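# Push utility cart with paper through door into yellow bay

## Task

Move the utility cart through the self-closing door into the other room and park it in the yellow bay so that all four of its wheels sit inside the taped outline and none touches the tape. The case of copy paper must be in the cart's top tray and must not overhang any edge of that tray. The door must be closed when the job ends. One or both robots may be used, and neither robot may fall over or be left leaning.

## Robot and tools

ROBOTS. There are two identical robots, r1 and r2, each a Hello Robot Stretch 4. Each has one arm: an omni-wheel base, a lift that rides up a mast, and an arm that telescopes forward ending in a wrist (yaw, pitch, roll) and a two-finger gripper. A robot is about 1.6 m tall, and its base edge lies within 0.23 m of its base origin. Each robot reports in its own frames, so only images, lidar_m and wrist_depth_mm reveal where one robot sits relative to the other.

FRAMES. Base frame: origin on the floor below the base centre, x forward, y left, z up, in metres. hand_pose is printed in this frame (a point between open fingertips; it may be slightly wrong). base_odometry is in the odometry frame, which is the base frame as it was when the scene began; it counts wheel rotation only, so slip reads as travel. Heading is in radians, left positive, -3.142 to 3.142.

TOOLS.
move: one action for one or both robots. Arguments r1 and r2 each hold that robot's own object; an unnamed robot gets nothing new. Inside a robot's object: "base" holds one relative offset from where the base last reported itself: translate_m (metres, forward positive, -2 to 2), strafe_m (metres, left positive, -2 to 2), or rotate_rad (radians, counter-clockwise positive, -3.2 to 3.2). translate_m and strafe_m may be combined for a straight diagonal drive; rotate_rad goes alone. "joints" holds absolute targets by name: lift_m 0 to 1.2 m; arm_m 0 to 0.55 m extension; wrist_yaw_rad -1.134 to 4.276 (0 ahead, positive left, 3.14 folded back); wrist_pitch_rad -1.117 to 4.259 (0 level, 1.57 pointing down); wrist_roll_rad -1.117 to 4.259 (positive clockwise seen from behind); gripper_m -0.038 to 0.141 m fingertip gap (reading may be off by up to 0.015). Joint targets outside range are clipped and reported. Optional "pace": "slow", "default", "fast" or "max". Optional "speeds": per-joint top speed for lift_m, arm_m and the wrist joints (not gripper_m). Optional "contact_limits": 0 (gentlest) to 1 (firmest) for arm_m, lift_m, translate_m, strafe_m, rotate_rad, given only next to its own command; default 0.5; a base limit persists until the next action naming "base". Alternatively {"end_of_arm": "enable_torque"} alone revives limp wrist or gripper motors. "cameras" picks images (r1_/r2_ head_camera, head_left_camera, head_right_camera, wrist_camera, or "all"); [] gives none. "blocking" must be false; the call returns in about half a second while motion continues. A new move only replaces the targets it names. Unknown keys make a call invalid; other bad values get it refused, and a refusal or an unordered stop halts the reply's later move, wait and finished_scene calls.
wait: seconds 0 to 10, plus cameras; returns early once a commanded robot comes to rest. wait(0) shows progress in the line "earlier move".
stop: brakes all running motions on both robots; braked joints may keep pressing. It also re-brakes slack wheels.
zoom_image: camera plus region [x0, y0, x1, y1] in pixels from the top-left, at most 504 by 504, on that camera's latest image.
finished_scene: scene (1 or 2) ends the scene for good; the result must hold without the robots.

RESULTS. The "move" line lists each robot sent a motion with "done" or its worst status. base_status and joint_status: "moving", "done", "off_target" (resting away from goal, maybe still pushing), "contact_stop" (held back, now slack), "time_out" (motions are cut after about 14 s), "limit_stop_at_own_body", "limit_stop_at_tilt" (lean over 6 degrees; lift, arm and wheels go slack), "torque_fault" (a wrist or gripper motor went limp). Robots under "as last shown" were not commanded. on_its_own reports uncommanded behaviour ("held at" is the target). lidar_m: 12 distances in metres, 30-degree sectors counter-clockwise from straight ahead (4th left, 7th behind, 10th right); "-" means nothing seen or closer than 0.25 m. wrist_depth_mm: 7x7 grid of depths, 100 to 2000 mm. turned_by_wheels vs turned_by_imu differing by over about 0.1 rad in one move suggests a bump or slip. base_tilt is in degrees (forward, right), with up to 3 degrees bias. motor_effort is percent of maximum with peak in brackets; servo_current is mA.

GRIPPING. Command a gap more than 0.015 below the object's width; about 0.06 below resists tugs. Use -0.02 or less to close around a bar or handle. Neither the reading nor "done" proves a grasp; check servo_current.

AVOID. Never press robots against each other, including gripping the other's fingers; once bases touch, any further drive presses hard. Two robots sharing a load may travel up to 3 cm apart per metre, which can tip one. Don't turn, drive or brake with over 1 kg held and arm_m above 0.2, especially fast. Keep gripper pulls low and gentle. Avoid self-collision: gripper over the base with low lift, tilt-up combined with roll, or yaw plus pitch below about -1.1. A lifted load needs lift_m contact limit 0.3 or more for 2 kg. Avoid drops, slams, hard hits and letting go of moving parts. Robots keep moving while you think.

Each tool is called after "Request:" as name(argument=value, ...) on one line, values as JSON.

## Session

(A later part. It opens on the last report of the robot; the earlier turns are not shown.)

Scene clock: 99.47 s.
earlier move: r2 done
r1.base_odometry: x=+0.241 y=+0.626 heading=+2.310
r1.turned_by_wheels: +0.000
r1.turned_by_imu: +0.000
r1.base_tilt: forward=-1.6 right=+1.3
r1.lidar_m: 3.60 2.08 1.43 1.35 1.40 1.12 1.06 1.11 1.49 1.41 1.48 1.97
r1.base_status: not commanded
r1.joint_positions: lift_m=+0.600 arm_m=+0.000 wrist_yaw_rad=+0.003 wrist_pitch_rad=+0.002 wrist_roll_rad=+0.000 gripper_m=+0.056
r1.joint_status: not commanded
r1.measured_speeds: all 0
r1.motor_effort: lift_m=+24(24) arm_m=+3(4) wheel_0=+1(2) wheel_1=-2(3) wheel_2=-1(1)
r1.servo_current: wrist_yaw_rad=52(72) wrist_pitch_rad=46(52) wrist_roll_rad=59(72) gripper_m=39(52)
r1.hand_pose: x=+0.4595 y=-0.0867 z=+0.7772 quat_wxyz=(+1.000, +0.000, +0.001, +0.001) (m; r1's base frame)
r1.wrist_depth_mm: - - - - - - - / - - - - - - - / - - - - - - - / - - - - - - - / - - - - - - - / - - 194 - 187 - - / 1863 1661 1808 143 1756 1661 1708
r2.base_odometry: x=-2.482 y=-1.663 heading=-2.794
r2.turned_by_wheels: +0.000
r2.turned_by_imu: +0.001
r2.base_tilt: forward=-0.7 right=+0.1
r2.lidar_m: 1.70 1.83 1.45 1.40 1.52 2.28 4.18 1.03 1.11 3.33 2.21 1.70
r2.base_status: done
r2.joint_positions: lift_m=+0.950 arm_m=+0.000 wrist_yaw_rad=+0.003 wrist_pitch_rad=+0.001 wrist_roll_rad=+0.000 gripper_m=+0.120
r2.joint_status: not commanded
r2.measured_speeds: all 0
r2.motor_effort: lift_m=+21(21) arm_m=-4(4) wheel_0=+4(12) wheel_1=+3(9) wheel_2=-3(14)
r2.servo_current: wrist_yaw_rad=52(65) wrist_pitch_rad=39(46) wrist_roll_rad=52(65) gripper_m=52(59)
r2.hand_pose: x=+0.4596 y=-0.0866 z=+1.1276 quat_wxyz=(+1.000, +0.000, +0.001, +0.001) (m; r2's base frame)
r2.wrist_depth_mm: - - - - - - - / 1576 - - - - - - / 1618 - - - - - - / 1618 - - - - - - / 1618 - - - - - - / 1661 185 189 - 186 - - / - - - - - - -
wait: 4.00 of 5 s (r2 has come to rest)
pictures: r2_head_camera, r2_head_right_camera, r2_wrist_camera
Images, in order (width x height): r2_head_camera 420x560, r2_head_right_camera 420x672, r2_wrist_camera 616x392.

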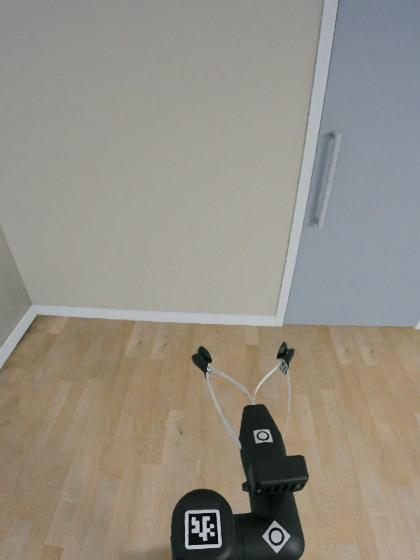

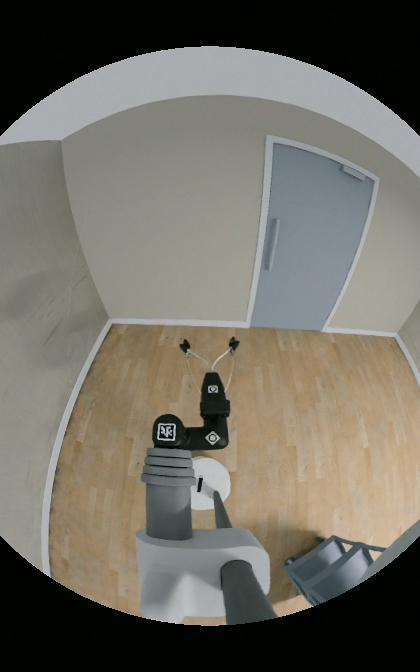

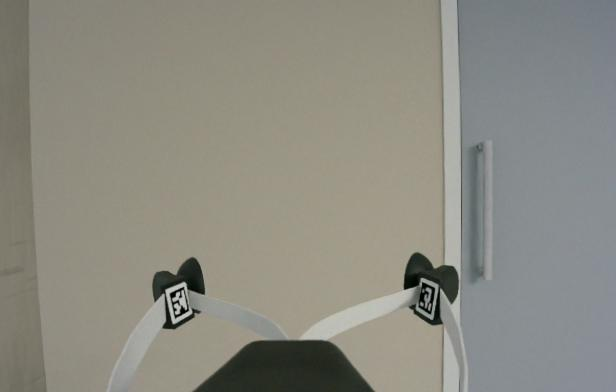

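Request:
move(blocking=false, r2={"base":{"rotate_rad":-0.06}}, cameras=[])

Request:
wait(seconds=2, cameras=[])

Request:
move(blocking=false, r2={"base":{"translate_m":0.62,"strafe_m":-0.45},"joints":{"arm_m":0.1}}, cameras=[])

Request:
wait(seconds=5, cameras=["r2_head_camera","r2_wrist_camera"])

Scene clock: 116.03 s.
move: r2 moving
r1: as last shown
r1.lidar_m: 3.62 2.11 1.42 1.35 1.40 1.11 1.06 1.11 1.49 1.41 1.47 2.00
r1.motor_effort: lift_m=+24(24) arm_m=+4(4) wheel_0=+1(2) wheel_1=-2(3) wheel_2=-1(1)
r1.servo_current: wrist_yaw_rad=46(52) wrist_pitch_rad=46(52) wrist_roll_rad=39(59) gripper_m=39(46)
r1.wrist_depth_mm: - - - - - - - / - - - - - - - / - - - - - - - / - - - - - - - / - - - - - - - / - - 194 - 187 - - / 1808 1661 1708 143 1863 1708 1708
r2.base_odometry: x=-2.482 y=-1.663 heading=-2.853
r2.turned_by_wheels: -0.059
r2.turned_by_imu: -0.057
r2.base_tilt: forward=-0.7 right=+0.1
r2.lidar_m: 1.69 1.78 1.46 1.41 1.51 2.12 - 1.03 1.08 3.34 2.32 1.71
r2.base_status: rotate_rad moving
r2.joint_positions: lift_m=+0.950 arm_m=+0.000 wrist_yaw_rad=+0.003 wrist_pitch_rad=+0.001 wrist_roll_rad=+0.000 gripper_m=+0.120
r2.joint_status: not commanded
r2.measured_speeds: all 0
r2.motor_effort: lift_m=+21(21) arm_m=-4(4) wheel_0=+5(10) wheel_1=+3(7) wheel_2=+5(6)
r2.servo_current: wrist_yaw_rad=39(52) wrist_pitch_rad=39(46) wrist_roll_rad=52(52) gripper_m=46(52)
r2.hand_pose: x=+0.4595 y=-0.0867 z=+1.1276 quat_wxyz=(+1.000, +0.000, +0.001, +0.001) (m; r2's base frame)
r2.wrist_depth_mm: - - - - - - - / - - - - - - - / - - - - - - - / - - - - - - - / - - - - - - - / - 185 190 - 186 - - / - - - - - - -
pictures: none
No camera images: "cameras" was empty.

Scene clock: 116.20 s.
earlier move: r2 done
r1.base_odometry: x=+0.241 y=+0.626 heading=+2.310
r1.turned_by_wheels: +0.000
r1.turned_by_imu: +0.000
r1.base_tilt: forward=-1.6 right=+1.3
r1.lidar_m: 3.59 2.08 1.42 1.35 1.42 1.14 1.06 1.11 1.49 1.41 1.49 1.98
r1.base_status: not commanded
r1.joint_positions: lift_m=+0.600 arm_m=+0.000 wrist_yaw_rad=+0.003 wrist_pitch_rad=+0.002 wrist_roll_rad=+0.000 gripper_m=+0.056
r1.joint_status: not commanded
r1.measured_speeds: all 0
r1.motor_effort: lift_m=+24(24) arm_m=+3(4) wheel_0=+1(2) wheel_1=-2(3) wheel_2=-1(1)
r1.servo_current: wrist_yaw_rad=46(59) wrist_pitch_rad=33(52) wrist_roll_rad=46(59) gripper_m=46(46)
r1.hand_pose: x=+0.4595 y=-0.0867 z=+0.7772 quat_wxyz=(+1.000, +0.000, +0.001, +0.001) (m; r1's base frame)
r1.wrist_depth_mm: - - - - - - - / - - - - - - - / - - - - - - - / - - - - - - - / - - - - - - - / - - 194 - 187 - - / 1808 1708 1756 143 1808 1661 1708
r2.base_odometry: x=-2.482 y=-1.663 heading=-2.853
r2.turned_by_wheels: +0.000
r2.turned_by_imu: +0.000
r2.base_tilt: forward=-0.7 right=+0.0
r2.lidar_m: 1.67 1.79 1.45 1.42 1.51 2.12 - 1.02 1.08 3.32 2.31 1.71
r2.base_status: done
r2.joint_positions: lift_m=+0.950 arm_m=+0.000 wrist_yaw_rad=+0.003 wrist_pitch_rad=+0.001 wrist_roll_rad=+0.000 gripper_m=+0.120
r2.joint_status: not commanded
r2.measured_speeds: all 0
r2.motor_effort: lift_m=+21(21) arm_m=-4(4) wheel_0=+4(10) wheel_1=+4(7) wheel_2=+5(6)
r2.servo_current: wrist_yaw_rad=52(52) wrist_pitch_rad=39(46) wrist_roll_rad=52(52) gripper_m=46(52)
r2.hand_pose: x=+0.4595 y=-0.0867 z=+1.1276 quat_wxyz=(+1.000, +0.000, +0.001, +0.001) (m; r2's base frame)
r2.wrist_depth_mm: - - - - - - - / - - - - - - - / - - - - - - - / - - - - - - - / - - - - - - - / - 186 189 - 186 - - / - - - - - - -
wait: 0.17 of 2 s (r2 has come to rest)
pictures: none
No camera images: "cameras" was empty.

Scene clock: 116.70 s.
move: r2 moving
r1: as last shown
r1.lidar_m: 3.58 2.10 1.41 1.35 1.41 1.14 1.05 1.12 1.48 1.41 1.48 2.00
r1.motor_effort: lift_m=+24(24) arm_m=+4(4) wheel_0=+1(2) wheel_1=-2(3) wheel_2=-1(1)
r1.servo_current: wrist_yaw_rad=33(65) wrist_pitch_rad=46(46) wrist_roll_rad=39(59) gripper_m=39(52)
r1.wrist_depth_mm: - - - - - - - / - - - - - - - / - - - - - - - / - - - - - - - / - - - - - - - / - - 194 - 187 - - / 1863 1661 1661 143 1756 1618 1756
r2.base_odometry: x=-2.514 y=-1.652 heading=-2.853
r2.turned_by_wheels: +0.000
r2.turned_by_imu: +0.000
r2.base_tilt: forward=-0.7 right=+0.0
r2.lidar_m: 1.65 1.75 1.48 1.42 1.52 2.14 - 1.06 1.10 3.31 2.28 1.68
r2.base_status: translate_m moving; strafe_m moving
r2.joint_positions: lift_m=+0.950 arm_m=+0.051 wrist_yaw_rad=+0.003 wrist_pitch_rad=+0.001 wrist_roll_rad=+0.000 gripper_m=+0.120
r2.joint_status: arm_m moving
r2.measured_speeds: translate_m=+0.110 strafe_m=-0.078 rotate_rad=+0.006 lift_m=+0.000 arm_m=+0.195 wrist_yaw_rad=+0.000 wrist_pitch_rad=+0.000 wrist_roll_rad=+0.000
r2.motor_effort: lift_m=+21(21) arm_m=+6(12) wheel_0=+12(13) wheel_1=-4(5) wheel_2=-11(13)
r2.servo_current: wrist_yaw_rad=52(52) wrist_pitch_rad=39(46) wrist_roll_rad=46(59) gripper_m=52(52)
r2.hand_pose: x=+0.5101 y=-0.0867 z=+1.1276 quat_wxyz=(+1.000, +0.000, +0.001, +0.001) (m; r2's base frame)
r2.wrist_depth_mm: - - - - - - - / - - - - - - - / - - - - - - - / - - - - - - - / - - - - - - - / - 185 190 - 186 - - / - - - - - - -
pictures: none
No camera images: "cameras" was empty.

Scene clock: 120.13 s.
earlier move: r2 done
r1.base_odometry: x=+0.241 y=+0.626 heading=+2.310
r1.turned_by_wheels: +0.000
r1.turned_by_imu: +0.000
r1.base_tilt: forward=-1.6 right=+1.3
r1.lidar_m: 3.59 2.09 1.43 1.34 1.41 1.14 1.05 1.12 1.49 1.40 1.45 2.02
r1.base_status: not commanded
r1.joint_positions: lift_m=+0.600 arm_m=+0.000 wrist_yaw_rad=+0.003 wrist_pitch_rad=+0.002 wrist_roll_rad=+0.000 gripper_m=+0.056
r1.joint_status: not commanded
r1.measured_speeds: all 0
r1.motor_effort: lift_m=+24(24) arm_m=+4(4) wheel_0=+1(2) wheel_1=-2(3) wheel_2=-1(1)
r1.servo_current: wrist_yaw_rad=46(78) wrist_pitch_rad=33(52) wrist_roll_rad=46(72) gripper_m=46(52)
r1.hand_pose: x=+0.4595 y=-0.0867 z=+0.7772 quat_wxyz=(+1.000, +0.000, +0.001, +0.001) (m; r1's base frame)
r1.wrist_depth_mm: - - - - - - - / - - - - - - - / - - - - - - - / - - - - - - - / - - - - - - - / - - 193 - 187 - - / 1863 1661 1708 143 1808 1708 1708
r2.base_odometry: x=-3.204 y=-1.408 heading=-2.853
r2.turned_by_wheels: +0.000
r2.turned_by_imu: +0.001
r2.base_tilt: forward=-0.7 right=+0.0
r2.lidar_m: 1.00 1.13 1.59 1.84 1.96 2.73 1.39 1.36 3.00 2.90 1.42 1.10
r2.base_status: done
r2.joint_positions: lift_m=+0.950 arm_m=+0.100 wrist_yaw_rad=+0.003 wrist_pitch_rad=+0.001 wrist_roll_rad=+0.000 gripper_m=+0.120
r2.joint_status: all done
r2.measured_speeds: all 0
r2.motor_effort: lift_m=+21(21) arm_m=+8(12) wheel_0=+2(13) wheel_1=-3(7) wheel_2=-3(14)
r2.servo_current: wrist_yaw_rad=39(65) wrist_pitch_rad=39(46) wrist_roll_rad=46(65) gripper_m=52(59)
r2.hand_pose: x=+0.5593 y=-0.0867 z=+1.1277 quat_wxyz=(+1.000, +0.000, +0.001, +0.001) (m; r2's base frame)
r2.wrist_depth_mm: - - - 707 - - - / - - - 723 - - - / - - - 715 - - - / - - - - - - - / - - - - 647 - - / - 186 189 163 186 - - / - - - - - - -
wait: 3.43 of 5 s (r2 has come to rest)
pictures: r2_head_camera, r2_wrist_camera
Images, in order (width x height): r2_head_camera 420x560, r2_wrist_camera 616x392.

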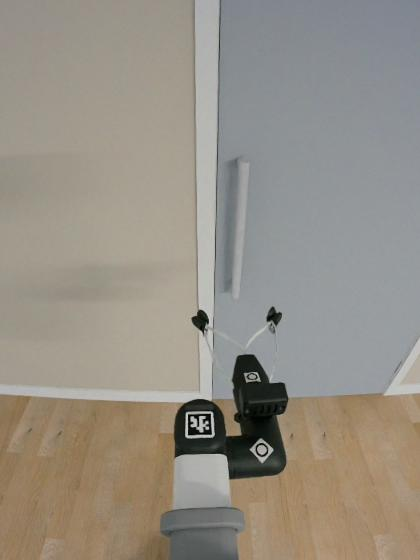

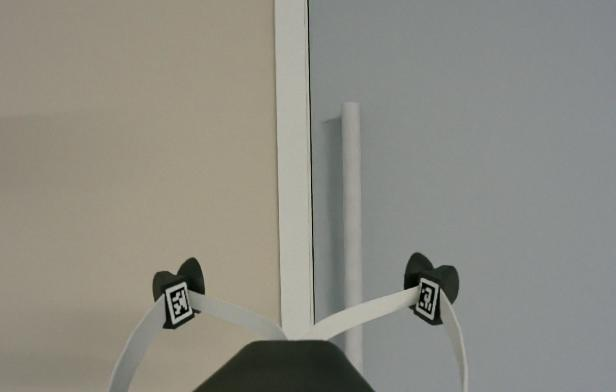

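Request:
move(blocking=false, r2={"base":{"translate_m":0.16,"strafe_m":-0.06},"joints":{"arm_m":0.3}}, cameras=[])

Request:
wait(seconds=4, cameras=["r2_wrist_camera"])

Scene clock: 128.50 s.
move: r2 moving
r1: as last shown
r1.lidar_m: 3.59 2.09 1.41 1.34 1.41 1.13 1.05 1.11 1.49 1.40 1.47 1.99
r1.motor_effort: lift_m=+24(24) arm_m=+3(4) wheel_0=+1(2) wheel_1=-2(3) wheel_2=-1(1)
r1.servo_current: wrist_yaw_rad=52(65) wrist_pitch_rad=46(46) wrist_roll_rad=39(52) gripper_m=33(39)
r1.wrist_depth_mm: - - - - - - - / - - - - - - - / - - - - - - - / - - - - - - - / - - - - - - - / - - 194 - 187 - - / 1863 1708 1708 143 1808 1618 1756
r2.base_odometry: x=-3.238 y=-1.406 heading=-2.853
r2.turned_by_wheels: +0.000
r2.turned_by_imu: +0.001
r2.base_tilt: forward=-0.7 right=+0.1
r2.lidar_m: 0.94 1.08 1.55 1.84 1.96 2.75 1.42 1.41 2.96 2.89 1.41 1.05
r2.base_status: translate_m moving; strafe_m moving
r2.joint_positions: lift_m=+0.950 arm_m=+0.151 wrist_yaw_rad=+0.003 wrist_pitch_rad=+0.001 wrist_roll_rad=+0.000 gripper_m=+0.120
r2.joint_status: arm_m moving
r2.measured_speeds: translate_m=+0.122 strafe_m=-0.044 rotate_rad=-0.003 lift_m=+0.000 arm_m=+0.195 wrist_yaw_rad=+0.000 wrist_pitch_rad=+0.000 wrist_roll_rad=+0.000
r2.motor_effort: lift_m=+21(21) arm_m=+9(11) wheel_0=+10(13) wheel_1=+4(7) wheel_2=-12(12)
r2.servo_current: wrist_yaw_rad=39(52) wrist_pitch_rad=39(46) wrist_roll_rad=39(59) gripper_m=52(52)
r2.hand_pose: x=+0.6101 y=-0.0867 z=+1.1277 quat_wxyz=(+1.000, +0.000, +0.001, +0.001) (m; r2's base frame)
r2.wrist_depth_mm: - - - 647 - - - / - - - - - - - / - - - - - - - / - - - - - - - / - - - - - - - / - 185 189 163 185 - - / - - - - - - -
pictures: none
No camera images: "cameras" was empty.

Scene clock: 129.90 s.
earlier move: r2 done
r1.base_odometry: x=+0.241 y=+0.626 heading=+2.310
r1.turned_by_wheels: +0.000
r1.turned_by_imu: +0.000
r1.base_tilt: forward=-1.6 right=+1.3
r1.lidar_m: 3.62 2.10 1.44 1.35 1.41 1.12 1.06 1.13 1.49 1.40 1.45 2.00
r1.base_status: not commanded
r1.joint_positions: lift_m=+0.600 arm_m=+0.000 wrist_yaw_rad=+0.003 wrist_pitch_rad=+0.002 wrist_roll_rad=+0.000 gripper_m=+0.056
r1.joint_status: not commanded
r1.measured_speeds: all 0
r1.motor_effort: lift_m=+24(24) arm_m=+4(4) wheel_0=+1(2) wheel_1=-2(3) wheel_2=-1(1)
r1.servo_current: wrist_yaw_rad=39(65) wrist_pitch_rad=39(46) wrist_roll_rad=39(72) gripper_m=39(46)
r1.hand_pose: x=+0.4595 y=-0.0867 z=+0.7772 quat_wxyz=(+1.000, +0.000, +0.001, +0.001) (m; r1's base frame)
r1.wrist_depth_mm: - - - - - - - / - - - - - - - / - - - - - - - / - - - - - - - / - - - - - - - / - - 194 - 187 - - / 1808 1708 1708 143 1808 1708 1708
r2.base_odometry: x=-3.375 y=-1.396 heading=-2.853
r2.turned_by_wheels: +0.000
r2.turned_by_imu: +0.000
r2.base_tilt: forward=-0.7 right=+0.0
r2.lidar_m: 0.79 0.96 1.36 1.89 2.00 2.84 1.51 1.51 2.95 2.85 1.25 0.92
r2.base_status: done
r2.joint_positions: lift_m=+0.950 arm_m=+0.300 wrist_yaw_rad=+0.002 wrist_pitch_rad=+0.001 wrist_roll_rad=+0.000 gripper_m=+0.120
r2.joint_status: all done
r2.measured_speeds: all 0
r2.motor_effort: lift_m=+21(21) arm_m=+7(11) wheel_0=+0(13) wheel_1=+5(7) wheel_2=-3(14)
r2.servo_current: wrist_yaw_rad=59(72) wrist_pitch_rad=39(46) wrist_roll_rad=52(59) gripper_m=39(59)
r2.hand_pose: x=+0.7593 y=-0.0867 z=+1.1277 quat_wxyz=(+1.000, +0.000, +0.001, +0.001) (m; r2's base frame)
r2.wrist_depth_mm: 384 375 355 357 353 349 342 / 384 377 359 362 355 349 345 / 389 382 359 362 359 353 345 / 392 384 364 296 362 353 347 / 392 384 362 301 364 357 349 / 397 389 364 300 362 355 353 / 399 392 370 - 364 359 355
wait: 1.40 of 4 s (r2 has come to rest)
pictures: r2_wrist_camera
Images, in order (width x height): r2_wrist_camera 616x392.

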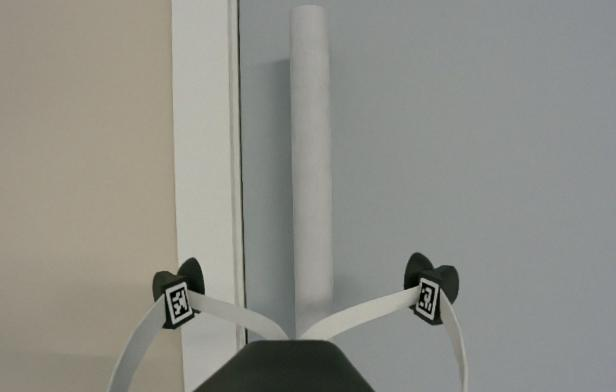

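Request:
move(blocking=false, r2={"joints":{"arm_m":0.432},"pace":"slow","contact_limits":{"arm_m":0.1}}, cameras=[])

Request:
wait(seconds=3, cameras=["r2_wrist_camera"])

Request:
move(blocking=false, r2={"joints":{"gripper_m":-0.03}}, cameras=[])

Request:
wait(seconds=3, cameras=["r2_wrist_camera","r2_head_camera"])

Scene clock: 136.03 s.
move: r2 moving
r1: as last shown
r1.lidar_m: 3.57 2.05 1.41 1.34 1.40 1.10 1.06 1.12 1.49 1.39 1.47 2.01
r1.motor_effort: lift_m=+24(24) arm_m=+3(4) wheel_0=+1(2) wheel_1=-2(3) wheel_2=-1(1)
r1.servo_current: wrist_yaw_rad=39(65) wrist_pitch_rad=39(46) wrist_roll_rad=59(65) gripper_m=39(46)
r1.wrist_depth_mm: - - - - - - - / - - - - - - - / - - - - - - - / - - - - - - - / - - - - - - - / - - 194 - 187 - - / 1863 1708 1756 143 1808 1661 1661
r2.base_odometry: x=-3.375 y=-1.396 heading=-2.853
r2.turned_by_wheels: +0.000
r2.turned_by_imu: +0.000
r2.base_tilt: forward=-0.7 right=+0.1
r2.lidar_m: 0.83 0.96 1.36 1.87 2.01 2.85 1.53 1.52 2.92 2.87 1.25 0.94
r2.base_status: not commanded
r2.joint_positions: lift_m=+0.950 arm_m=+0.312 wrist_yaw_rad=+0.002 wrist_pitch_rad=+0.001 wrist_roll_rad=+0.000 gripper_m=+0.120
r2.joint_status: arm_m moving
r2.measured_speeds: translate_m=+0.000 strafe_m=+0.000 rotate_rad=+0.000 lift_m=+0.000 arm_m=+0.049 wrist_yaw_rad=+0.000 wrist_pitch_rad=+0.000 wrist_roll_rad=+0.000
r2.motor_effort: lift_m=+21(21) arm_m=+7(10) wheel_0=+1(1) wheel_1=+5(5) wheel_2=-3(4)
r2.servo_current: wrist_yaw_rad=46(52) wrist_pitch_rad=39(46) wrist_roll_rad=52(59) gripper_m=52(59)
r2.contact_limits: arm_m 0.1
r2.hand_pose: x=+0.7720 y=-0.0867 z=+1.1277 quat_wxyz=(+1.000, +0.000, +0.001, +0.001) (m; r2's base frame)
r2.wrist_depth_mm: 370 364 345 345 343 336 330 / 373 364 347 347 345 340 334 / 375 366 351 353 347 342 334 / 379 370 353 351 351 342 336 / 382 375 357 290 351 345 340 / 384 379 353 286 351 345 343 / 387 377 357 - 355 349 342
pictures: none
No camera images: "cameras" was empty.

Scene clock: 137.80 s.
earlier move: r2 contact_stop
r1.base_odometry: x=+0.241 y=+0.626 heading=+2.310
r1.turned_by_wheels: +0.000
r1.turned_by_imu: +0.000
r1.base_tilt: forward=-1.6 right=+1.3
r1.lidar_m: 3.61 2.06 1.41 1.35 1.40 1.12 1.07 1.11 1.50 1.41 1.49 2.00
r1.base_status: not commanded
r1.joint_positions: lift_m=+0.600 arm_m=+0.000 wrist_yaw_rad=+0.003 wrist_pitch_rad=+0.002 wrist_roll_rad=+0.000 gripper_m=+0.056
r1.joint_status: not commanded
r1.measured_speeds: all 0
r1.motor_effort: lift_m=+24(24) arm_m=+3(4) wheel_0=+1(2) wheel_1=-2(3) wheel_2=-1(1)
r1.servo_current: wrist_yaw_rad=46(72) wrist_pitch_rad=46(52) wrist_roll_rad=46(65) gripper_m=39(52)
r1.hand_pose: x=+0.4595 y=-0.0867 z=+0.7772 quat_wxyz=(+1.000, +0.000, +0.001, +0.001) (m; r1's base frame)
r1.wrist_depth_mm: - - - - - - - / - - - - - - - / - - - - - - - / - - - - - - - / - - - - - - - / - - 193 - 188 - - / 1808 1708 1756 143 1808 1661 1708
r2.base_odometry: x=-3.375 y=-1.396 heading=-2.853
r2.turned_by_wheels: +0.000
r2.turned_by_imu: +0.000
r2.base_tilt: forward=-0.8 right=+0.1
r2.lidar_m: 0.84 0.96 1.35 1.87 2.00 2.81 1.53 1.53 2.96 2.86 1.23 0.93
r2.base_status: not commanded
r2.joint_positions: lift_m=+0.950 arm_m=+0.423 wrist_yaw_rad=+0.001 wrist_pitch_rad=+0.001 wrist_roll_rad=+0.000 gripper_m=+0.120
r2.joint_status: arm_m contact_stop (moved +0.123 of +0.132)
r2.measured_speeds: all 0
r2.on_its_own: arm_m is slack since a contact_stop (your +0.432 is given up)
r2.motor_effort: lift_m=+21(21) arm_m=+1(15) wheel_0=+1(2) wheel_1=+5(5) wheel_2=-6(6)
r2.servo_current: wrist_yaw_rad=59(65) wrist_pitch_rad=33(46) wrist_roll_rad=59(59) gripper_m=52(59)
r2.contact_limits: arm_m 0.1
r2.hand_pose: x=+0.8821 y=-0.0872 z=+1.1277 quat_wxyz=(+1.000, +0.000, +0.001, +0.000) (m; r2's base frame)
r2.wrist_depth_mm: 255 238 247 165 237 236 231 / 257 239 248 168 241 236 234 / 258 241 250 167 242 238 236 / 260 241 251 170 243 239 236 / 263 243 253 168 244 241 236 / 263 202 254 169 245 241 238 / 266 247 257 - 248 242 241
wait: 1.77 of 3 s (r2 has come to rest)
pictures: r2_wrist_camera
Images, in order (width x height): r2_wrist_camera 616x392.

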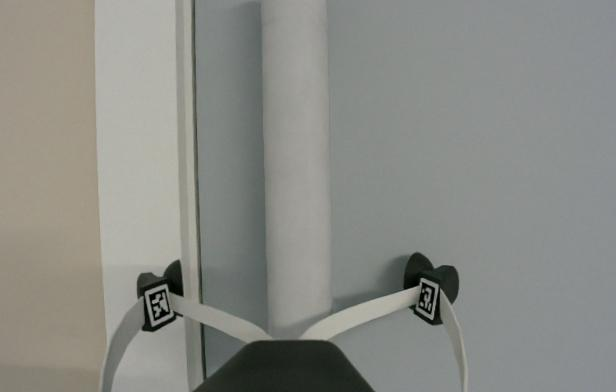

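not run: a stop that you did not command came earlier in this reply.

not run: a stop that you did not command came earlier in this reply.

Request:
move(blocking=false, r2={"joints":{"gripper_m":-0.03,"arm_m":0.418}}, cameras=[])

Request:
wait(seconds=3, cameras=["r2_wrist_camera"])

Request:
move(blocking=false, r2={"base":{"translate_m":-0.2,"strafe_m":-0.02},"pace":"slow","contact_limits":{"translate_m":1}}, cameras=[])

Request:
wait(seconds=5, cameras=["r2_wrist_camera","r2_head_camera"])

Scene clock: 150.53 s.
move: r2 moving
r1: as last shown
r1.lidar_m: 3.62 2.09 1.41 1.32 1.41 1.12 1.06 1.10 1.48 1.41 1.45 2.00
r1.motor_effort: lift_m=+24(24) arm_m=+4(4) wheel_0=+1(2) wheel_1=-2(3) wheel_2=-1(1)
r1.servo_current: wrist_yaw_rad=46(65) wrist_pitch_rad=39(46) wrist_roll_rad=46(52) gripper_m=39(46)
r1.wrist_depth_mm: - - - - - - - / - - - - - - - / - - - - - - - / - - - - - - - / - - - - - - - / - - 193 - 187 - - / 1808 1708 1756 143 1756 1708 1708
r2.base_odometry: x=-3.375 y=-1.396 heading=-2.853
r2.turned_by_wheels: +0.000
r2.turned_by_imu: +0.001
r2.base_tilt: forward=-0.7 right=+0.1
r2.lidar_m: 0.84 0.93 1.36 1.88 2.02 2.86 1.53 1.52 2.95 2.85 1.24 0.93
r2.base_status: not commanded
r2.joint_positions: lift_m=+0.950 arm_m=+0.418 wrist_yaw_rad=+0.001 wrist_pitch_rad=+0.001 wrist_roll_rad=+0.000 gripper_m=+0.106
r2.joint_status: gripper_m moving; the others done
r2.measured_speeds: all 0
r2.motor_effort: lift_m=+21(21) arm_m=-3(5) wheel_0=+1(1) wheel_1=+5(5) wheel_2=-6(6)
r2.servo_current: wrist_yaw_rad=46(52) wrist_pitch_rad=39(46) wrist_roll_rad=46(59) gripper_m=111(111)
r2.hand_pose: x=+0.8773 y=-0.0872 z=+1.1277 quat_wxyz=(+1.000, +0.000, +0.001, +0.000) (m; r2's base frame)
r2.wrist_depth_mm: 260 242 251 168 240 236 234 / 263 245 252 169 242 237 235 / 264 245 253 172 244 238 236 / 266 246 255 170 245 241 236 / 268 249 255 171 247 243 238 / 270 250 256 172 200 242 239 / 272 251 259 - 249 244 242
pictures: none
No camera images: "cameras" was empty.

Scene clock: 152.27 s.
earlier move: r2 done
r1.base_odometry: x=+0.241 y=+0.626 heading=+2.310
r1.turned_by_wheels: +0.000
r1.turned_by_imu: +0.000
r1.base_tilt: forward=-1.6 right=+1.3
r1.lidar_m: 3.61 2.08 1.45 1.34 1.38 1.14 1.06 1.14 1.50 1.41 1.48 2.03
r1.base_status: not commanded
r1.joint_positions: lift_m=+0.600 arm_m=+0.000 wrist_yaw_rad=+0.003 wrist_pitch_rad=+0.002 wrist_roll_rad=+0.000 gripper_m=+0.056
r1.joint_status: not commanded
r1.measured_speeds: all 0
r1.motor_effort: lift_m=+24(24) arm_m=+4(4) wheel_0=+1(2) wheel_1=-2(3) wheel_2=-1(1)
r1.servo_current: wrist_yaw_rad=52(72) wrist_pitch_rad=46(52) wrist_roll_rad=46(72) gripper_m=52(52)
r1.hand_pose: x=+0.4595 y=-0.0867 z=+0.7772 quat_wxyz=(+1.000, +0.000, +0.001, +0.001) (m; r1's base frame)
r1.wrist_depth_mm: - - - - - - - / - - - - - - - / - - - - - - - / - - - - - - - / - - - - - - - / - - 194 - 188 - - / 1863 1708 1756 143 1756 1756 1708
r2.base_odometry: x=-3.375 y=-1.396 heading=-2.854
r2.turned_by_wheels: +0.000
r2.turned_by_imu: -0.001
r2.base_tilt: forward=-0.6 right=+0.1
r2.lidar_m: 0.81 0.92 1.37 1.88 1.99 2.82 1.53 1.53 2.93 2.85 1.24 0.94
r2.base_status: not commanded
r2.joint_positions: lift_m=+0.950 arm_m=+0.418 wrist_yaw_rad=+0.002 wrist_pitch_rad=+0.001 wrist_roll_rad=+0.000 gripper_m=-0.028
r2.joint_status: all done
r2.measured_speeds: all 0
r2.motor_effort: lift_m=+21(21) arm_m=-4(5) wheel_0=-5(10) wheel_1=-1(6) wheel_2=+2(6)
r2.servo_current: wrist_yaw_rad=39(65) wrist_pitch_rad=39(46) wrist_roll_rad=39(59) gripper_m=143(247)
r2.hand_pose: x=+0.8775 y=-0.0868 z=+1.1277 quat_wxyz=(+1.000, +0.000, +0.001, +0.001) (m; r2's base frame)
r2.wrist_depth_mm: 257 239 246 163 237 232 228 / 258 239 245 164 238 232 229 / 262 243 248 165 240 235 230 / 263 243 249 166 240 236 232 / 265 245 252 167 243 238 234 / 266 247 185 167 179 238 236 / 267 248 253 - 244 238 236
wait: 1.73 of 3 s (r2 has come to rest)
pictures: r2_wrist_camera
Images, in order (width x height): r2_wrist_camera 616x392.

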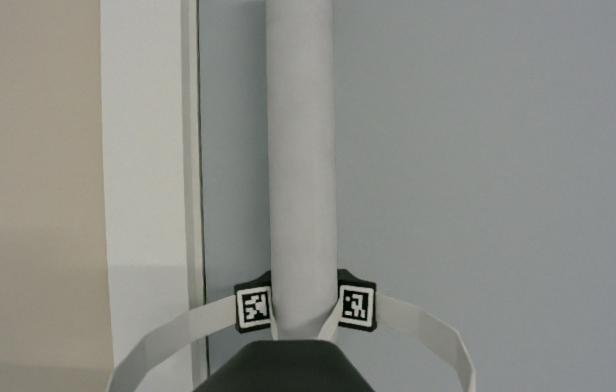

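Scene clock: 152.77 s.
move: r2 moving
r1: as last shown
r1.base_tilt: forward=-1.5 right=+1.3
r1.lidar_m: 3.58 2.11 1.42 1.33 1.42 1.13 1.06 1.10 1.46 1.40 1.47 2.03
r1.servo_current: wrist_yaw_rad=65(65) wrist_pitch_rad=46(52) wrist_roll_rad=39(59) gripper_m=39(52)
r1.wrist_depth_mm: - - - - - - - / - - - - - - - / - - - - - - - / - - - - - - - / - - - - - - - / - - 193 - 188 - - / 1808 1756 1756 143 1808 1661 1756
r2.base_odometry: x=-3.364 y=-1.391 heading=-2.854
r2.turned_by_wheels: +0.000
r2.turned_by_imu: -0.007
r2.base_tilt: forward=-0.6 right=+0.0
r2.lidar_m: 0.82 0.96 1.34 1.87 2.00 2.78 1.52 1.50 2.94 2.85 1.25 0.93
r2.base_status: translate_m moving; strafe_m moving
r2.joint_positions: lift_m=+0.950 arm_m=+0.418 wrist_yaw_rad=+0.005 wrist_pitch_rad=+0.001 wrist_roll_rad=+0.000 gripper_m=-0.028
r2.joint_status: not commanded
r2.measured_speeds: translate_m=-0.048 strafe_m=-0.003 rotate_rad=-0.004 lift_m=+0.000 arm_m=+0.000 wrist_yaw_rad=+0.002 wrist_pitch_rad=+0.000 wrist_roll_rad=+0.000
r2.motor_effort: lift_m=+20(21) arm_m=-4(5) wheel_0=-8(15) wheel_1=-10(13) wheel_2=+18(20)
r2.servo_current: wrist_yaw_rad=52(52) wrist_pitch_rad=46(46) wrist_roll_rad=46(52) gripper_m=137(150)
r2.contact_limits: translate_m 1
r2.hand_pose: x=+0.8777 y=-0.0861 z=+1.1277 quat_wxyz=(+1.000, +0.000, +0.001, +0.002) (m; r2's base frame)
r2.wrist_depth_mm: 266 248 245 162 236 234 229 / 268 250 247 163 237 234 231 / 271 251 249 164 238 236 232 / 272 252 250 167 241 236 234 / 274 254 251 167 243 238 235 / 274 256 187 166 179 239 236 / 278 258 254 - 244 - 237
pictures: none
No camera images: "cameras" was empty.

Scene clock: 155.57 s.
earlier move: r2 done
r1.base_odometry: x=+0.241 y=+0.626 heading=+2.310
r1.turned_by_wheels: +0.000
r1.turned_by_imu: +0.000
r1.base_tilt: forward=-1.5 right=+1.2
r1.lidar_m: 3.62 2.24 1.41 1.35 1.40 1.10 1.05 1.10 1.47 1.43 1.47 2.00
r1.base_status: not commanded
r1.joint_positions: lift_m=+0.600 arm_m=+0.000 wrist_yaw_rad=+0.003 wrist_pitch_rad=+0.002 wrist_roll_rad=+0.000 gripper_m=+0.056
r1.joint_status: not commanded
r1.measured_speeds: all 0
r1.motor_effort: lift_m=+24(24) arm_m=+4(4) wheel_0=+1(2) wheel_1=-2(3) wheel_2=-1(1)
r1.servo_current: wrist_yaw_rad=39(72) wrist_pitch_rad=39(52) wrist_roll_rad=26(65) gripper_m=39(52)
r1.hand_pose: x=+0.4595 y=-0.0867 z=+0.7772 quat_wxyz=(+1.000, +0.000, +0.001, +0.001) (m; r1's base frame)
r1.wrist_depth_mm: - - - - - - - / - - - - - - - / - - - - - - - / - - - - - - - / - - - - - - - / - - 193 - 187 - - / 1863 1661 1708 143 1756 1618 1661
r2.base_odometry: x=-3.189 y=-1.320 heading=-2.854
r2.turned_by_wheels: -0.001
r2.turned_by_imu: -0.006
r2.base_tilt: forward=-0.6 right=+0.1
r2.lidar_m: 0.82 1.16 1.60 1.91 2.01 2.81 1.32 1.30 2.91 2.82 1.51 0.95
r2.base_status: done
r2.joint_positions: lift_m=+0.950 arm_m=+0.418 wrist_yaw_rad=+0.007 wrist_pitch_rad=+0.001 wrist_roll_rad=+0.000 gripper_m=-0.028
r2.joint_status: not commanded
r2.measured_speeds: all 0
r2.motor_effort: lift_m=+21(21) arm_m=-4(5) wheel_0=-11(15) wheel_1=-10(13) wheel_2=+13(22)
r2.servo_current: wrist_yaw_rad=59(65) wrist_pitch_rad=46(46) wrist_roll_rad=46(65) gripper_m=130(150)
r2.contact_limits: translate_m 1
r2.hand_pose: x=+0.8779 y=-0.0854 z=+1.1277 quat_wxyz=(+1.000, +0.000, +0.001, +0.003) (m; r2's base frame)
r2.wrist_depth_mm: 455 445 235 163 250 258 265 / 462 452 236 164 252 260 267 / 466 459 237 165 253 260 270 / 466 455 238 166 254 265 271 / 469 462 240 168 255 265 274 / 473 462 185 169 179 267 276 / 477 466 241 - 259 264 277
wait: 2.80 of 5 s (r2 has come to rest)
pictures: r2_head_camera, r2_wrist_camera
Images, in order (width x height): r2_head_camera 420x560, r2_wrist_camera 616x392.

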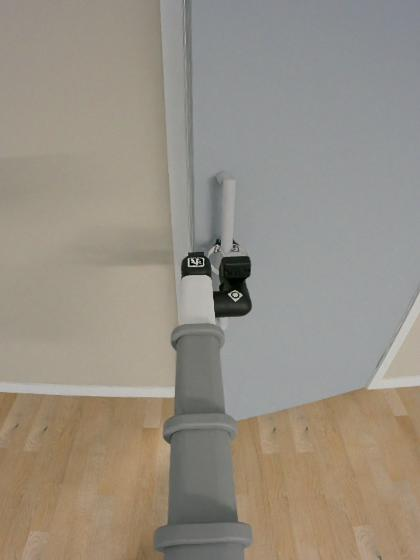

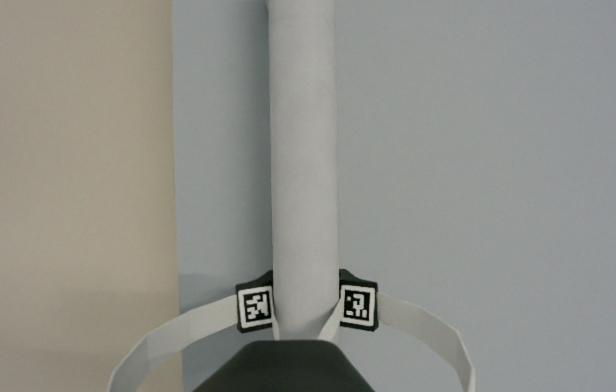

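Opened. Run the known sequence.

Request:
move(blocking=false, r2={"base":{"translate_m":-0.15,"strafe_m":-0.15},"joints":{"wrist_yaw_rad":0.25},"speeds":{"wrist_yaw_rad":0.1},"pace":"slow","contact_limits":{"translate_m":1}}, cameras=[])

Request:
wait(seconds=5, cameras=[])

Request:
move(blocking=false, r2={"base":{"translate_m":-0.16,"strafe_m":-0.17},"joints":{"wrist_yaw_rad":0.55},"speeds":{"wrist_yaw_rad":0.12},"pace":"slow","contact_limits":{"translate_m":1}}, cameras=[])

Request:
wait(seconds=5, cameras=["r2_wrist_camera","r2_head_right_camera"])

Scene clock: 164.27 s.
move: r2 moving
r1: as last shown
r1.base_tilt: forward=-1.6 right=+1.3
r1.lidar_m: 3.61 2.26 1.42 1.34 1.41 1.11 1.06 1.09 1.48 1.42 1.47 2.00
r1.servo_current: wrist_yaw_rad=39(52) wrist_pitch_rad=39(52) wrist_roll_rad=39(65) gripper_m=39(46)
r1.wrist_depth_mm: - - - - - - - / - - - - - - - / - - - - - - - / - - - - - - - / - - - - - - - / - - 194 - 188 - - / 1808 1708 1708 143 1808 1661 1756
r2.base_odometry: x=-3.183 y=-1.309 heading=-2.854
r2.turned_by_wheels: +0.001
r2.turned_by_imu: -0.009
r2.base_tilt: forward=-0.5 right=+0.1
r2.lidar_m: 0.84 1.15 1.61 1.91 2.01 2.80 1.31 1.31 2.90 2.83 1.53 0.99
r2.base_status: translate_m moving; strafe_m moving
r2.joint_positions: lift_m=+0.950 arm_m=+0.418 wrist_yaw_rad=+0.047 wrist_pitch_rad=+0.001 wrist_roll_rad=+0.000 gripper_m=-0.028
r2.joint_status: wrist_yaw_rad moving
r2.measured_speeds: translate_m=-0.036 strafe_m=-0.037 rotate_rad=+0.002 lift_m=+0.000 arm_m=+0.000 wrist_yaw_rad=+0.104 wrist_pitch_rad=+0.000 wrist_roll_rad=+0.000
r2.motor_effort: lift_m=+21(21) arm_m=-4(4) wheel_0=+0(12) wheel_1=-11(14) wheel_2=+20(20)
r2.servo_current: wrist_yaw_rad=26(98) wrist_pitch_rad=33(46) wrist_roll_rad=59(59) gripper_m=137(143)
r2.contact_limits: translate_m 1
r2.hand_pose: x=+0.8811 y=-0.0739 z=+1.1277 quat_wxyz=(+1.000, +0.000, +0.001, +0.023) (m; r2's base frame)
r2.wrist_depth_mm: 473 462 236 163 249 256 262 / 477 462 238 164 250 256 263 / 477 469 238 165 251 259 264 / 480 466 239 166 252 260 266 / 480 473 241 167 255 262 268 / - 477 185 167 179 264 270 / - 144 243 - 257 265 271
pictures: none
No camera images: "cameras" was empty.

Scene clock: 167.13 s.
earlier move: r2 done
r1.base_odometry: x=+0.241 y=+0.626 heading=+2.310
r1.turned_by_wheels: +0.000
r1.turned_by_imu: +0.000
r1.base_tilt: forward=-1.6 right=+1.3
r1.lidar_m: 3.62 2.26 1.42 1.35 1.40 1.11 1.04 1.10 1.48 1.41 1.49 2.01
r1.base_status: not commanded
r1.joint_positions: lift_m=+0.600 arm_m=+0.000 wrist_yaw_rad=+0.003 wrist_pitch_rad=+0.002 wrist_roll_rad=+0.000 gripper_m=+0.056
r1.joint_status: not commanded
r1.measured_speeds: all 0
r1.motor_effort: lift_m=+24(24) arm_m=+4(4) wheel_0=+1(2) wheel_1=-2(3) wheel_2=-1(1)
r1.servo_current: wrist_yaw_rad=52(72) wrist_pitch_rad=39(52) wrist_roll_rad=65(65) gripper_m=39(52)
r1.hand_pose: x=+0.4595 y=-0.0867 z=+0.7772 quat_wxyz=(+1.000, +0.000, +0.001, +0.001) (m; r1's base frame)
r1.wrist_depth_mm: - - - - - - - / - - - - - - - / - - - - - - - / - - - - - - - / - - - - - - - / - - 193 - 187 - - / 1863 1808 1756 143 1808 1618 1756
r2.base_odometry: x=-3.089 y=-1.134 heading=-2.851
r2.turned_by_wheels: +0.003
r2.turned_by_imu: +0.024
r2.base_tilt: forward=-0.6 right=+0.0
r2.lidar_m: 0.83 1.30 1.81 2.05 2.18 3.07 1.15 1.15 2.76 2.68 1.70 1.04
r2.base_status: done
r2.joint_positions: lift_m=+0.950 arm_m=+0.418 wrist_yaw_rad=+0.265 wrist_pitch_rad=+0.001 wrist_roll_rad=+0.000 gripper_m=-0.028
r2.joint_status: all done
r2.measured_speeds: all 0
r2.motor_effort: lift_m=+21(21) arm_m=-5(5) wheel_0=+22(26) wheel_1=+1(14) wheel_2=+27(30)
r2.servo_current: wrist_yaw_rad=91(111) wrist_pitch_rad=39(46) wrist_roll_rad=46(59) gripper_m=117(143)
r2.contact_limits: translate_m 1
r2.hand_pose: x=+0.8902 y=-0.0087 z=+1.1277 quat_wxyz=(+0.991, +0.000, +0.001, +0.132) (m; r2's base frame)
r2.wrist_depth_mm: - - 242 168 240 239 238 / - - 243 163 241 240 239 / - - 245 168 242 242 240 / - - 247 169 245 243 243 / - - 248 168 246 244 244 / - - 184 167 246 245 245 / - - 250 - 248 247 247
wait: 2.87 of 5 s (r2 has come to rest)
pictures: none
No camera images: "cameras" was empty.

Scene clock: 167.63 s.
move: r2 moving
r1: as last shown
r1.lidar_m: 3.59 2.26 1.38 1.35 1.42 1.12 1.06 1.13 1.48 1.42 1.48 2.02
r1.motor_effort: lift_m=+24(24) arm_m=+4(4) wheel_0=+2(2) wheel_1=-2(3) wheel_2=-1(1)
r1.servo_current: wrist_yaw_rad=52(59) wrist_pitch_rad=39(46) wrist_roll_rad=39(65) gripper_m=39(46)
r1.wrist_depth_mm: - - - - - - - / - - - - - - - / - - - - - - - / - - - - - - - / - - - - - - - / - - 194 - 187 - - / 1808 1708 1808 143 1808 1661 1708
r2.base_odometry: x=-3.083 y=-1.122 heading=-2.848
r2.turned_by_wheels: +0.003
r2.turned_by_imu: +0.006
r2.base_tilt: forward=-0.6 right=+0.0
r2.lidar_m: 0.82 1.31 1.85 2.06 2.21 3.10 1.13 1.15 2.77 2.68 1.70 1.06
r2.base_status: translate_m moving; strafe_m moving
r2.joint_positions: lift_m=+0.950 arm_m=+0.418 wrist_yaw_rad=+0.310 wrist_pitch_rad=+0.001 wrist_roll_rad=+0.000 gripper_m=-0.028
r2.joint_status: wrist_yaw_rad moving
r2.measured_speeds: translate_m=-0.035 strafe_m=-0.037 rotate_rad=+0.000 lift_m=+0.000 arm_m=+0.000 wrist_yaw_rad=+0.114 wrist_pitch_rad=+0.000 wrist_roll_rad=+0.000
r2.motor_effort: lift_m=+20(21) arm_m=-5(5) wheel_0=+14(22) wheel_1=-6(6) wheel_2=+24(28)
r2.servo_current: wrist_yaw_rad=33(98) wrist_pitch_rad=39(46) wrist_roll_rad=52(52) gripper_m=124(124)
r2.contact_limits: translate_m 1
r2.hand_pose: x=+0.8903 y=+0.0048 z=+1.1277 quat_wxyz=(+0.988, +0.000, +0.001, +0.155) (m; r2's base frame)
r2.wrist_depth_mm: - - 245 163 239 235 234 / - - 246 164 239 236 234 / - - 247 165 241 238 236 / - - 248 166 243 239 237 / - - 250 166 245 241 239 / - - 185 167 180 242 240 / - - 252 - 246 242 241
pictures: none
No camera images: "cameras" was empty.

Scene clock: 170.73 s.
earlier move: r2 done
r1.base_odometry: x=+0.241 y=+0.626 heading=+2.310
r1.turned_by_wheels: +0.000
r1.turned_by_imu: +0.000
r1.base_tilt: forward=-1.6 right=+1.3
r1.lidar_m: 3.59 2.25 1.41 1.34 1.40 1.12 1.07 1.11 1.44 1.40 1.43 2.02
r1.base_status: not commanded
r1.joint_positions: lift_m=+0.600 arm_m=+0.000 wrist_yaw_rad=+0.003 wrist_pitch_rad=+0.002 wrist_roll_rad=+0.000 gripper_m=+0.056
r1.joint_status: not commanded
r1.measured_speeds: all 0
r1.motor_effort: lift_m=+24(24) arm_m=+4(4) wheel_0=+1(2) wheel_1=-2(3) wheel_2=-1(1)
r1.servo_current: wrist_yaw_rad=52(65) wrist_pitch_rad=52(52) wrist_roll_rad=39(78) gripper_m=46(52)
r1.hand_pose: x=+0.4595 y=-0.0867 z=+0.7772 quat_wxyz=(+1.000, +0.000, +0.001, +0.001) (m; r1's base frame)
r1.wrist_depth_mm: - - - - - - - / - - - - - - - / - - - - - - - / - - - - - - - / - - - - - - - / - - 193 - 187 - - / 1808 1756 1708 143 1756 1708 1708
r2.base_odometry: x=-2.985 y=-0.926 heading=-2.847
r2.turned_by_wheels: +0.001
r2.turned_by_imu: +0.013
r2.base_tilt: forward=-0.6 right=+0.0
r2.lidar_m: 0.83 1.47 2.08 2.23 2.38 3.38 0.96 3.38 2.58 2.50 1.85 1.15
r2.base_status: done
r2.joint_positions: lift_m=+0.950 arm_m=+0.418 wrist_yaw_rad=+0.561 wrist_pitch_rad=+0.001 wrist_roll_rad=+0.000 gripper_m=-0.028
r2.joint_status: all done
r2.measured_speeds: all 0
r2.motor_effort: lift_m=+21(21) arm_m=-6(6) wheel_0=+21(24) wheel_1=+3(8) wheel_2=+24(28)
r2.servo_current: wrist_yaw_rad=59(98) wrist_pitch_rad=39(46) wrist_roll_rad=46(72) gripper_m=117(124)
r2.contact_limits: translate_m 1
r2.hand_pose: x=+0.8797 y=+0.0794 z=+1.1277 quat_wxyz=(+0.961, +0.000, +0.001, +0.277) (m; r2's base frame)
r2.wrist_depth_mm: - - 247 165 234 226 220 / 1863 - 249 165 234 228 222 / 1921 - 250 166 236 229 224 / 1863 - 251 166 238 229 224 / - - 254 167 239 230 226 / 1921 - 185 167 180 232 227 / - - 258 - - 231 229
wait: 3.10 of 5 s (r2 has come to rest)
pictures: r2_head_right_camera, r2_wrist_camera
Images, in order (width x height): r2_head_right_camera 420x672, r2_wrist_camera 616x392.

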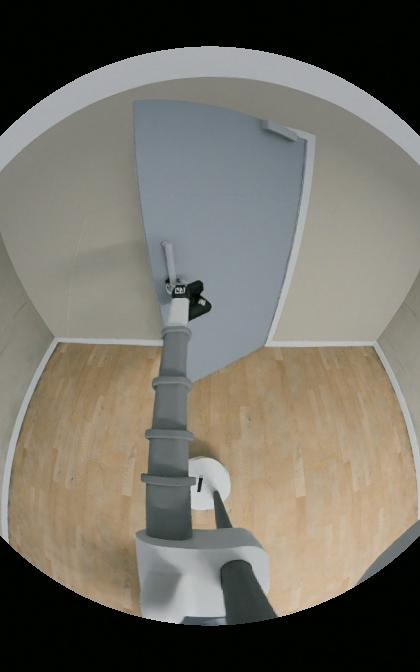

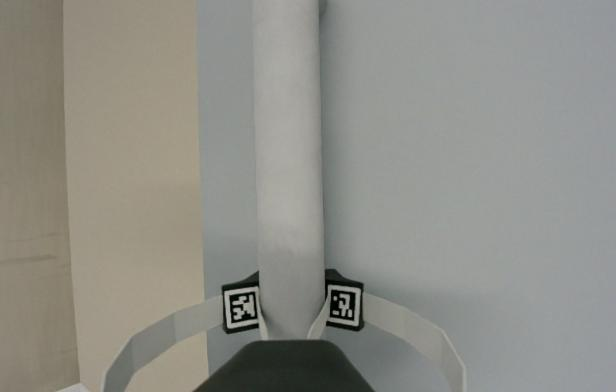

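Request:
move(blocking=false, r2={"base":{"translate_m":-0.1,"strafe_m":-0.213},"joints":{"wrist_yaw_rad":0.87},"speeds":{"wrist_yaw_rad":0.13},"pace":"slow","contact_limits":{"translate_m":1}}, cameras=[])

Request:
wait(seconds=5, cameras=[])

Request:
move(blocking=false, r2={"base":{"translate_m":-0.03,"strafe_m":-0.233},"joints":{"wrist_yaw_rad":1.15},"speeds":{"wrist_yaw_rad":0.12},"pace":"slow","contact_limits":{"translate_m":1}}, cameras=[])

Request:
wait(seconds=5, cameras=["r2_wrist_camera","r2_head_right_camera"])

Scene clock: 177.67 s.
move: r2 moving
r1: as last shown
r1.base_tilt: forward=-1.6 right=+1.2
r1.lidar_m: 3.57 2.25 1.43 1.35 1.42 1.12 1.05 1.11 1.50 1.41 1.50 2.00
r1.motor_effort: lift_m=+24(24) arm_m=+4(4) wheel_0=+1(2) wheel_1=-3(3) wheel_2=-1(1)
r1.servo_current: wrist_yaw_rad=72(72) wrist_pitch_rad=46(46) wrist_roll_rad=59(72) gripper_m=46(46)
r1.wrist_depth_mm: - - - - - - - / - - - - - - - / - - - - - - - / - - - - - - - / - - - - - - - / - - 194 - 187 - - / 1863 1708 1756 143 1808 1661 1661
r2.base_odometry: x=-2.984 y=-0.913 heading=-2.844
r2.turned_by_wheels: +0.003
r2.turned_by_imu: +0.004
r2.base_tilt: forward=-0.6 right=+0.0
r2.lidar_m: 0.83 1.47 2.09 2.25 2.37 3.42 0.93 3.36 2.56 2.49 1.88 1.16
r2.base_status: translate_m moving; strafe_m moving
r2.joint_positions: lift_m=+0.950 arm_m=+0.418 wrist_yaw_rad=+0.611 wrist_pitch_rad=+0.001 wrist_roll_rad=+0.000 gripper_m=-0.028
r2.joint_status: wrist_yaw_rad moving
r2.measured_speeds: translate_m=-0.020 strafe_m=-0.045 rotate_rad=+0.004 lift_m=+0.000 arm_m=+0.000 wrist_yaw_rad=+0.129 wrist_pitch_rad=+0.000 wrist_roll_rad=+0.000
r2.motor_effort: lift_m=+21(21) arm_m=-6(6) wheel_0=+17(23) wheel_1=-6(6) wheel_2=+22(25)
r2.servo_current: wrist_yaw_rad=46(72) wrist_pitch_rad=39(46) wrist_roll_rad=52(52) gripper_m=124(124)
r2.contact_limits: translate_m 1
r2.hand_pose: x=+0.8754 y=+0.0939 z=+1.1277 quat_wxyz=(+0.954, +0.000, +0.001, +0.301) (m; r2's base frame)
r2.wrist_depth_mm: - - 248 163 232 224 217 / - - 251 165 234 224 218 / - - 252 164 236 226 220 / - - 253 168 236 228 222 / - - 255 166 237 229 223 / - - 183 167 181 229 224 / - 1921 - - 239 228 224
pictures: none
No camera images: "cameras" was empty.

Scene clock: 180.90 s.
earlier move: r2 done
r1.base_odometry: x=+0.241 y=+0.626 heading=+2.310
r1.turned_by_wheels: +0.000
r1.turned_by_imu: +0.000
r1.base_tilt: forward=-1.6 right=+1.3
r1.lidar_m: 3.61 2.23 1.42 1.34 1.42 1.11 1.05 1.12 1.48 1.39 1.48 2.00
r1.base_status: not commanded
r1.joint_positions: lift_m=+0.600 arm_m=+0.000 wrist_yaw_rad=+0.003 wrist_pitch_rad=+0.002 wrist_roll_rad=+0.000 gripper_m=+0.056
r1.joint_status: not commanded
r1.measured_speeds: all 0
r1.motor_effort: lift_m=+24(24) arm_m=+4(4) wheel_0=+1(2) wheel_1=-3(3) wheel_2=-1(1)
r1.servo_current: wrist_yaw_rad=46(72) wrist_pitch_rad=39(52) wrist_roll_rad=46(72) gripper_m=46(46)
r1.hand_pose: x=+0.4595 y=-0.0867 z=+0.7772 quat_wxyz=(+1.000, +0.000, +0.001, +0.001) (m; r1's base frame)
r1.wrist_depth_mm: - - - - - - - / - - - - - - - / - - - - - - - / - - - - - - - / - - - - - - - / - - 194 - 187 - - / 1808 1708 1708 143 1756 1708 1708
r2.base_odometry: x=-2.952 y=-0.693 heading=-2.843
r2.turned_by_wheels: +0.000
r2.turned_by_imu: +0.063
r2.base_tilt: forward=-0.7 right=+0.0
r2.lidar_m: 0.77 0.86 2.34 2.44 2.66 0.94 0.88 2.93 2.31 2.29 1.86 1.24
r2.base_status: done
r2.joint_positions: lift_m=+0.950 arm_m=+0.418 wrist_yaw_rad=+0.882 wrist_pitch_rad=+0.001 wrist_roll_rad=+0.000 gripper_m=-0.028
r2.joint_status: all done
r2.measured_speeds: translate_m=-0.001 strafe_m=+0.000 rotate_rad=-0.002 lift_m=+0.000 arm_m=+0.000 wrist_yaw_rad=+0.000 wrist_pitch_rad=+0.000 wrist_roll_rad=+0.000
r2.motor_effort: lift_m=+21(21) arm_m=-8(8) wheel_0=+20(31) wheel_1=+4(6) wheel_2=+19(27)
r2.servo_current: wrist_yaw_rad=78(98) wrist_pitch_rad=33(46) wrist_roll_rad=46(59) gripper_m=117(124)
r2.contact_limits: translate_m 1
r2.hand_pose: x=+0.8400 y=+0.1670 z=+1.1277 quat_wxyz=(+0.904, +0.000, +0.000, +0.427) (m; r2's base frame)
r2.wrist_depth_mm: - - - 163 223 206 194 / - - - 164 226 206 196 / - - - 165 226 208 197 / - - - 167 227 210 198 / - - - 166 229 211 198 / - - 186 167 182 211 200 / - - - - 228 208 201
wait: 3.23 of 5 s (r2 has come to rest)
pictures: none
No camera images: "cameras" was empty.

Scene clock: 181.40 s.
move: r2 moving
r1: as last shown
r1.lidar_m: 3.59 2.25 1.40 1.34 1.41 1.13 1.05 1.12 1.50 1.40 1.46 2.00
r1.motor_effort: lift_m=+24(24) arm_m=+4(4) wheel_0=+2(2) wheel_1=-2(3) wheel_2=-1(1)
r1.servo_current: wrist_yaw_rad=52(65) wrist_pitch_rad=39(52) wrist_roll_rad=59(59) gripper_m=39(46)
r1.wrist_depth_mm: - - - - - - - / - - - - - - - / - - - - - - - / - - - - - - - / - - - - - - - / - - 193 - 188 - - / 1808 1708 1661 143 1756 1708 1708
r2.base_odometry: x=-2.955 y=-0.680 heading=-2.840
r2.turned_by_wheels: +0.003
r2.turned_by_imu: +0.006
r2.base_tilt: forward=-0.6 right=+0.0
r2.lidar_m: 0.78 0.81 2.37 2.47 2.69 0.94 0.87 2.92 2.31 2.29 1.84 1.24
r2.base_status: translate_m moving; strafe_m moving
r2.joint_positions: lift_m=+0.950 arm_m=+0.418 wrist_yaw_rad=+0.925 wrist_pitch_rad=+0.001 wrist_roll_rad=+0.000 gripper_m=-0.028
r2.joint_status: wrist_yaw_rad moving
r2.measured_speeds: translate_m=-0.008 strafe_m=-0.051 rotate_rad=+0.001 lift_m=+0.000 arm_m=+0.000 wrist_yaw_rad=+0.117 wrist_pitch_rad=+0.000 wrist_roll_rad=+0.000
r2.motor_effort: lift_m=+21(21) arm_m=-8(9) wheel_0=+22(26) wheel_1=-5(5) wheel_2=+23(24)
r2.servo_current: wrist_yaw_rad=46(98) wrist_pitch_rad=39(46) wrist_roll_rad=46(52) gripper_m=117(124)
r2.contact_limits: translate_m 1
r2.hand_pose: x=+0.8325 y=+0.1777 z=+1.1277 quat_wxyz=(+0.895, +0.000, +0.000, +0.446) (m; r2's base frame)
r2.wrist_depth_mm: - - - 162 221 204 191 / - - - 163 226 205 193 / - - - 164 225 206 194 / - - - 167 228 207 196 / - - - 167 227 209 196 / - - 187 167 180 209 197 / - - - - 228 - 198
pictures: none
No camera images: "cameras" was empty.

Scene clock: 184.47 s.
earlier move: r2 done
r1.base_odometry: x=+0.241 y=+0.626 heading=+2.310
r1.turned_by_wheels: +0.000
r1.turned_by_imu: +0.000
r1.base_tilt: forward=-1.6 right=+1.3
r1.lidar_m: 3.60 2.25 1.42 1.34 1.41 1.12 1.06 1.11 1.48 1.41 1.46 1.99
r1.base_status: not commanded
r1.joint_positions: lift_m=+0.600 arm_m=+0.000 wrist_yaw_rad=+0.003 wrist_pitch_rad=+0.002 wrist_roll_rad=+0.000 gripper_m=+0.056
r1.joint_status: not commanded
r1.measured_speeds: all 0
r1.motor_effort: lift_m=+24(24) arm_m=+4(4) wheel_0=+1(2) wheel_1=-2(3) wheel_2=-1(1)
r1.servo_current: wrist_yaw_rad=46(78) wrist_pitch_rad=39(52) wrist_roll_rad=52(65) gripper_m=39(46)
r1.hand_pose: x=+0.4595 y=-0.0867 z=+0.7772 quat_wxyz=(+1.000, +0.000, +0.001, +0.001) (m; r1's base frame)
r1.wrist_depth_mm: - - - - - - - / - - - - - - - / - - - - - - - / - - - - - - - / - - - - - - - / - - 193 - 187 - - / 1808 1661 1808 143 1808 1661 1756
r2.base_odometry: x=-2.993 y=-0.462 heading=-2.840
r2.turned_by_wheels: +0.000
r2.turned_by_imu: +0.184
r2.base_tilt: forward=-0.6 right=+0.0
r2.lidar_m: 0.78 0.79 2.67 2.66 1.25 0.96 3.79 2.33 2.06 2.08 1.52 1.10
r2.base_status: done
r2.joint_positions: lift_m=+0.950 arm_m=+0.418 wrist_yaw_rad=+1.155 wrist_pitch_rad=+0.001 wrist_roll_rad=+0.000 gripper_m=-0.028
r2.joint_status: all done
r2.measured_speeds: all 0
r2.motor_effort: lift_m=+21(21) arm_m=-10(11) wheel_0=+21(29) wheel_1=+1(5) wheel_2=+23(27)
r2.servo_current: wrist_yaw_rad=65(98) wrist_pitch_rad=46(46) wrist_roll_rad=46(59) gripper_m=117(124)
r2.contact_limits: translate_m 1
r2.hand_pose: x=+0.7856 y=+0.2286 z=+1.1277 quat_wxyz=(+0.838, +0.000, +0.000, +0.546) (m; r2's base frame)
r2.wrist_depth_mm: - - - 162 213 178 - / - - - 163 214 181 - / - - - 165 216 187 162 / - - - 167 223 179 163 / - - - 167 220 184 167 / - - 186 167 180 181 165 / - - - - 216 177 -
wait: 3.07 of 5 s (r2 has come to rest)
pictures: r2_head_right_camera, r2_wrist_camera
Images, in order (width x height): r2_head_right_camera 420x672, r2_wrist_camera 616x392.

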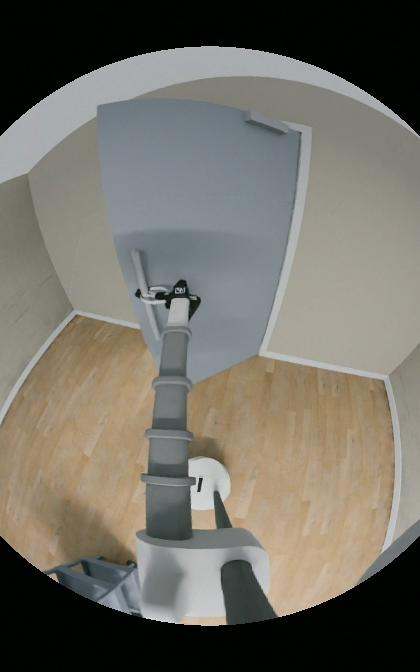

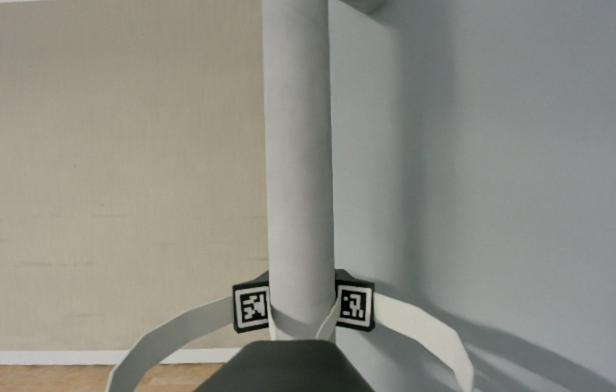

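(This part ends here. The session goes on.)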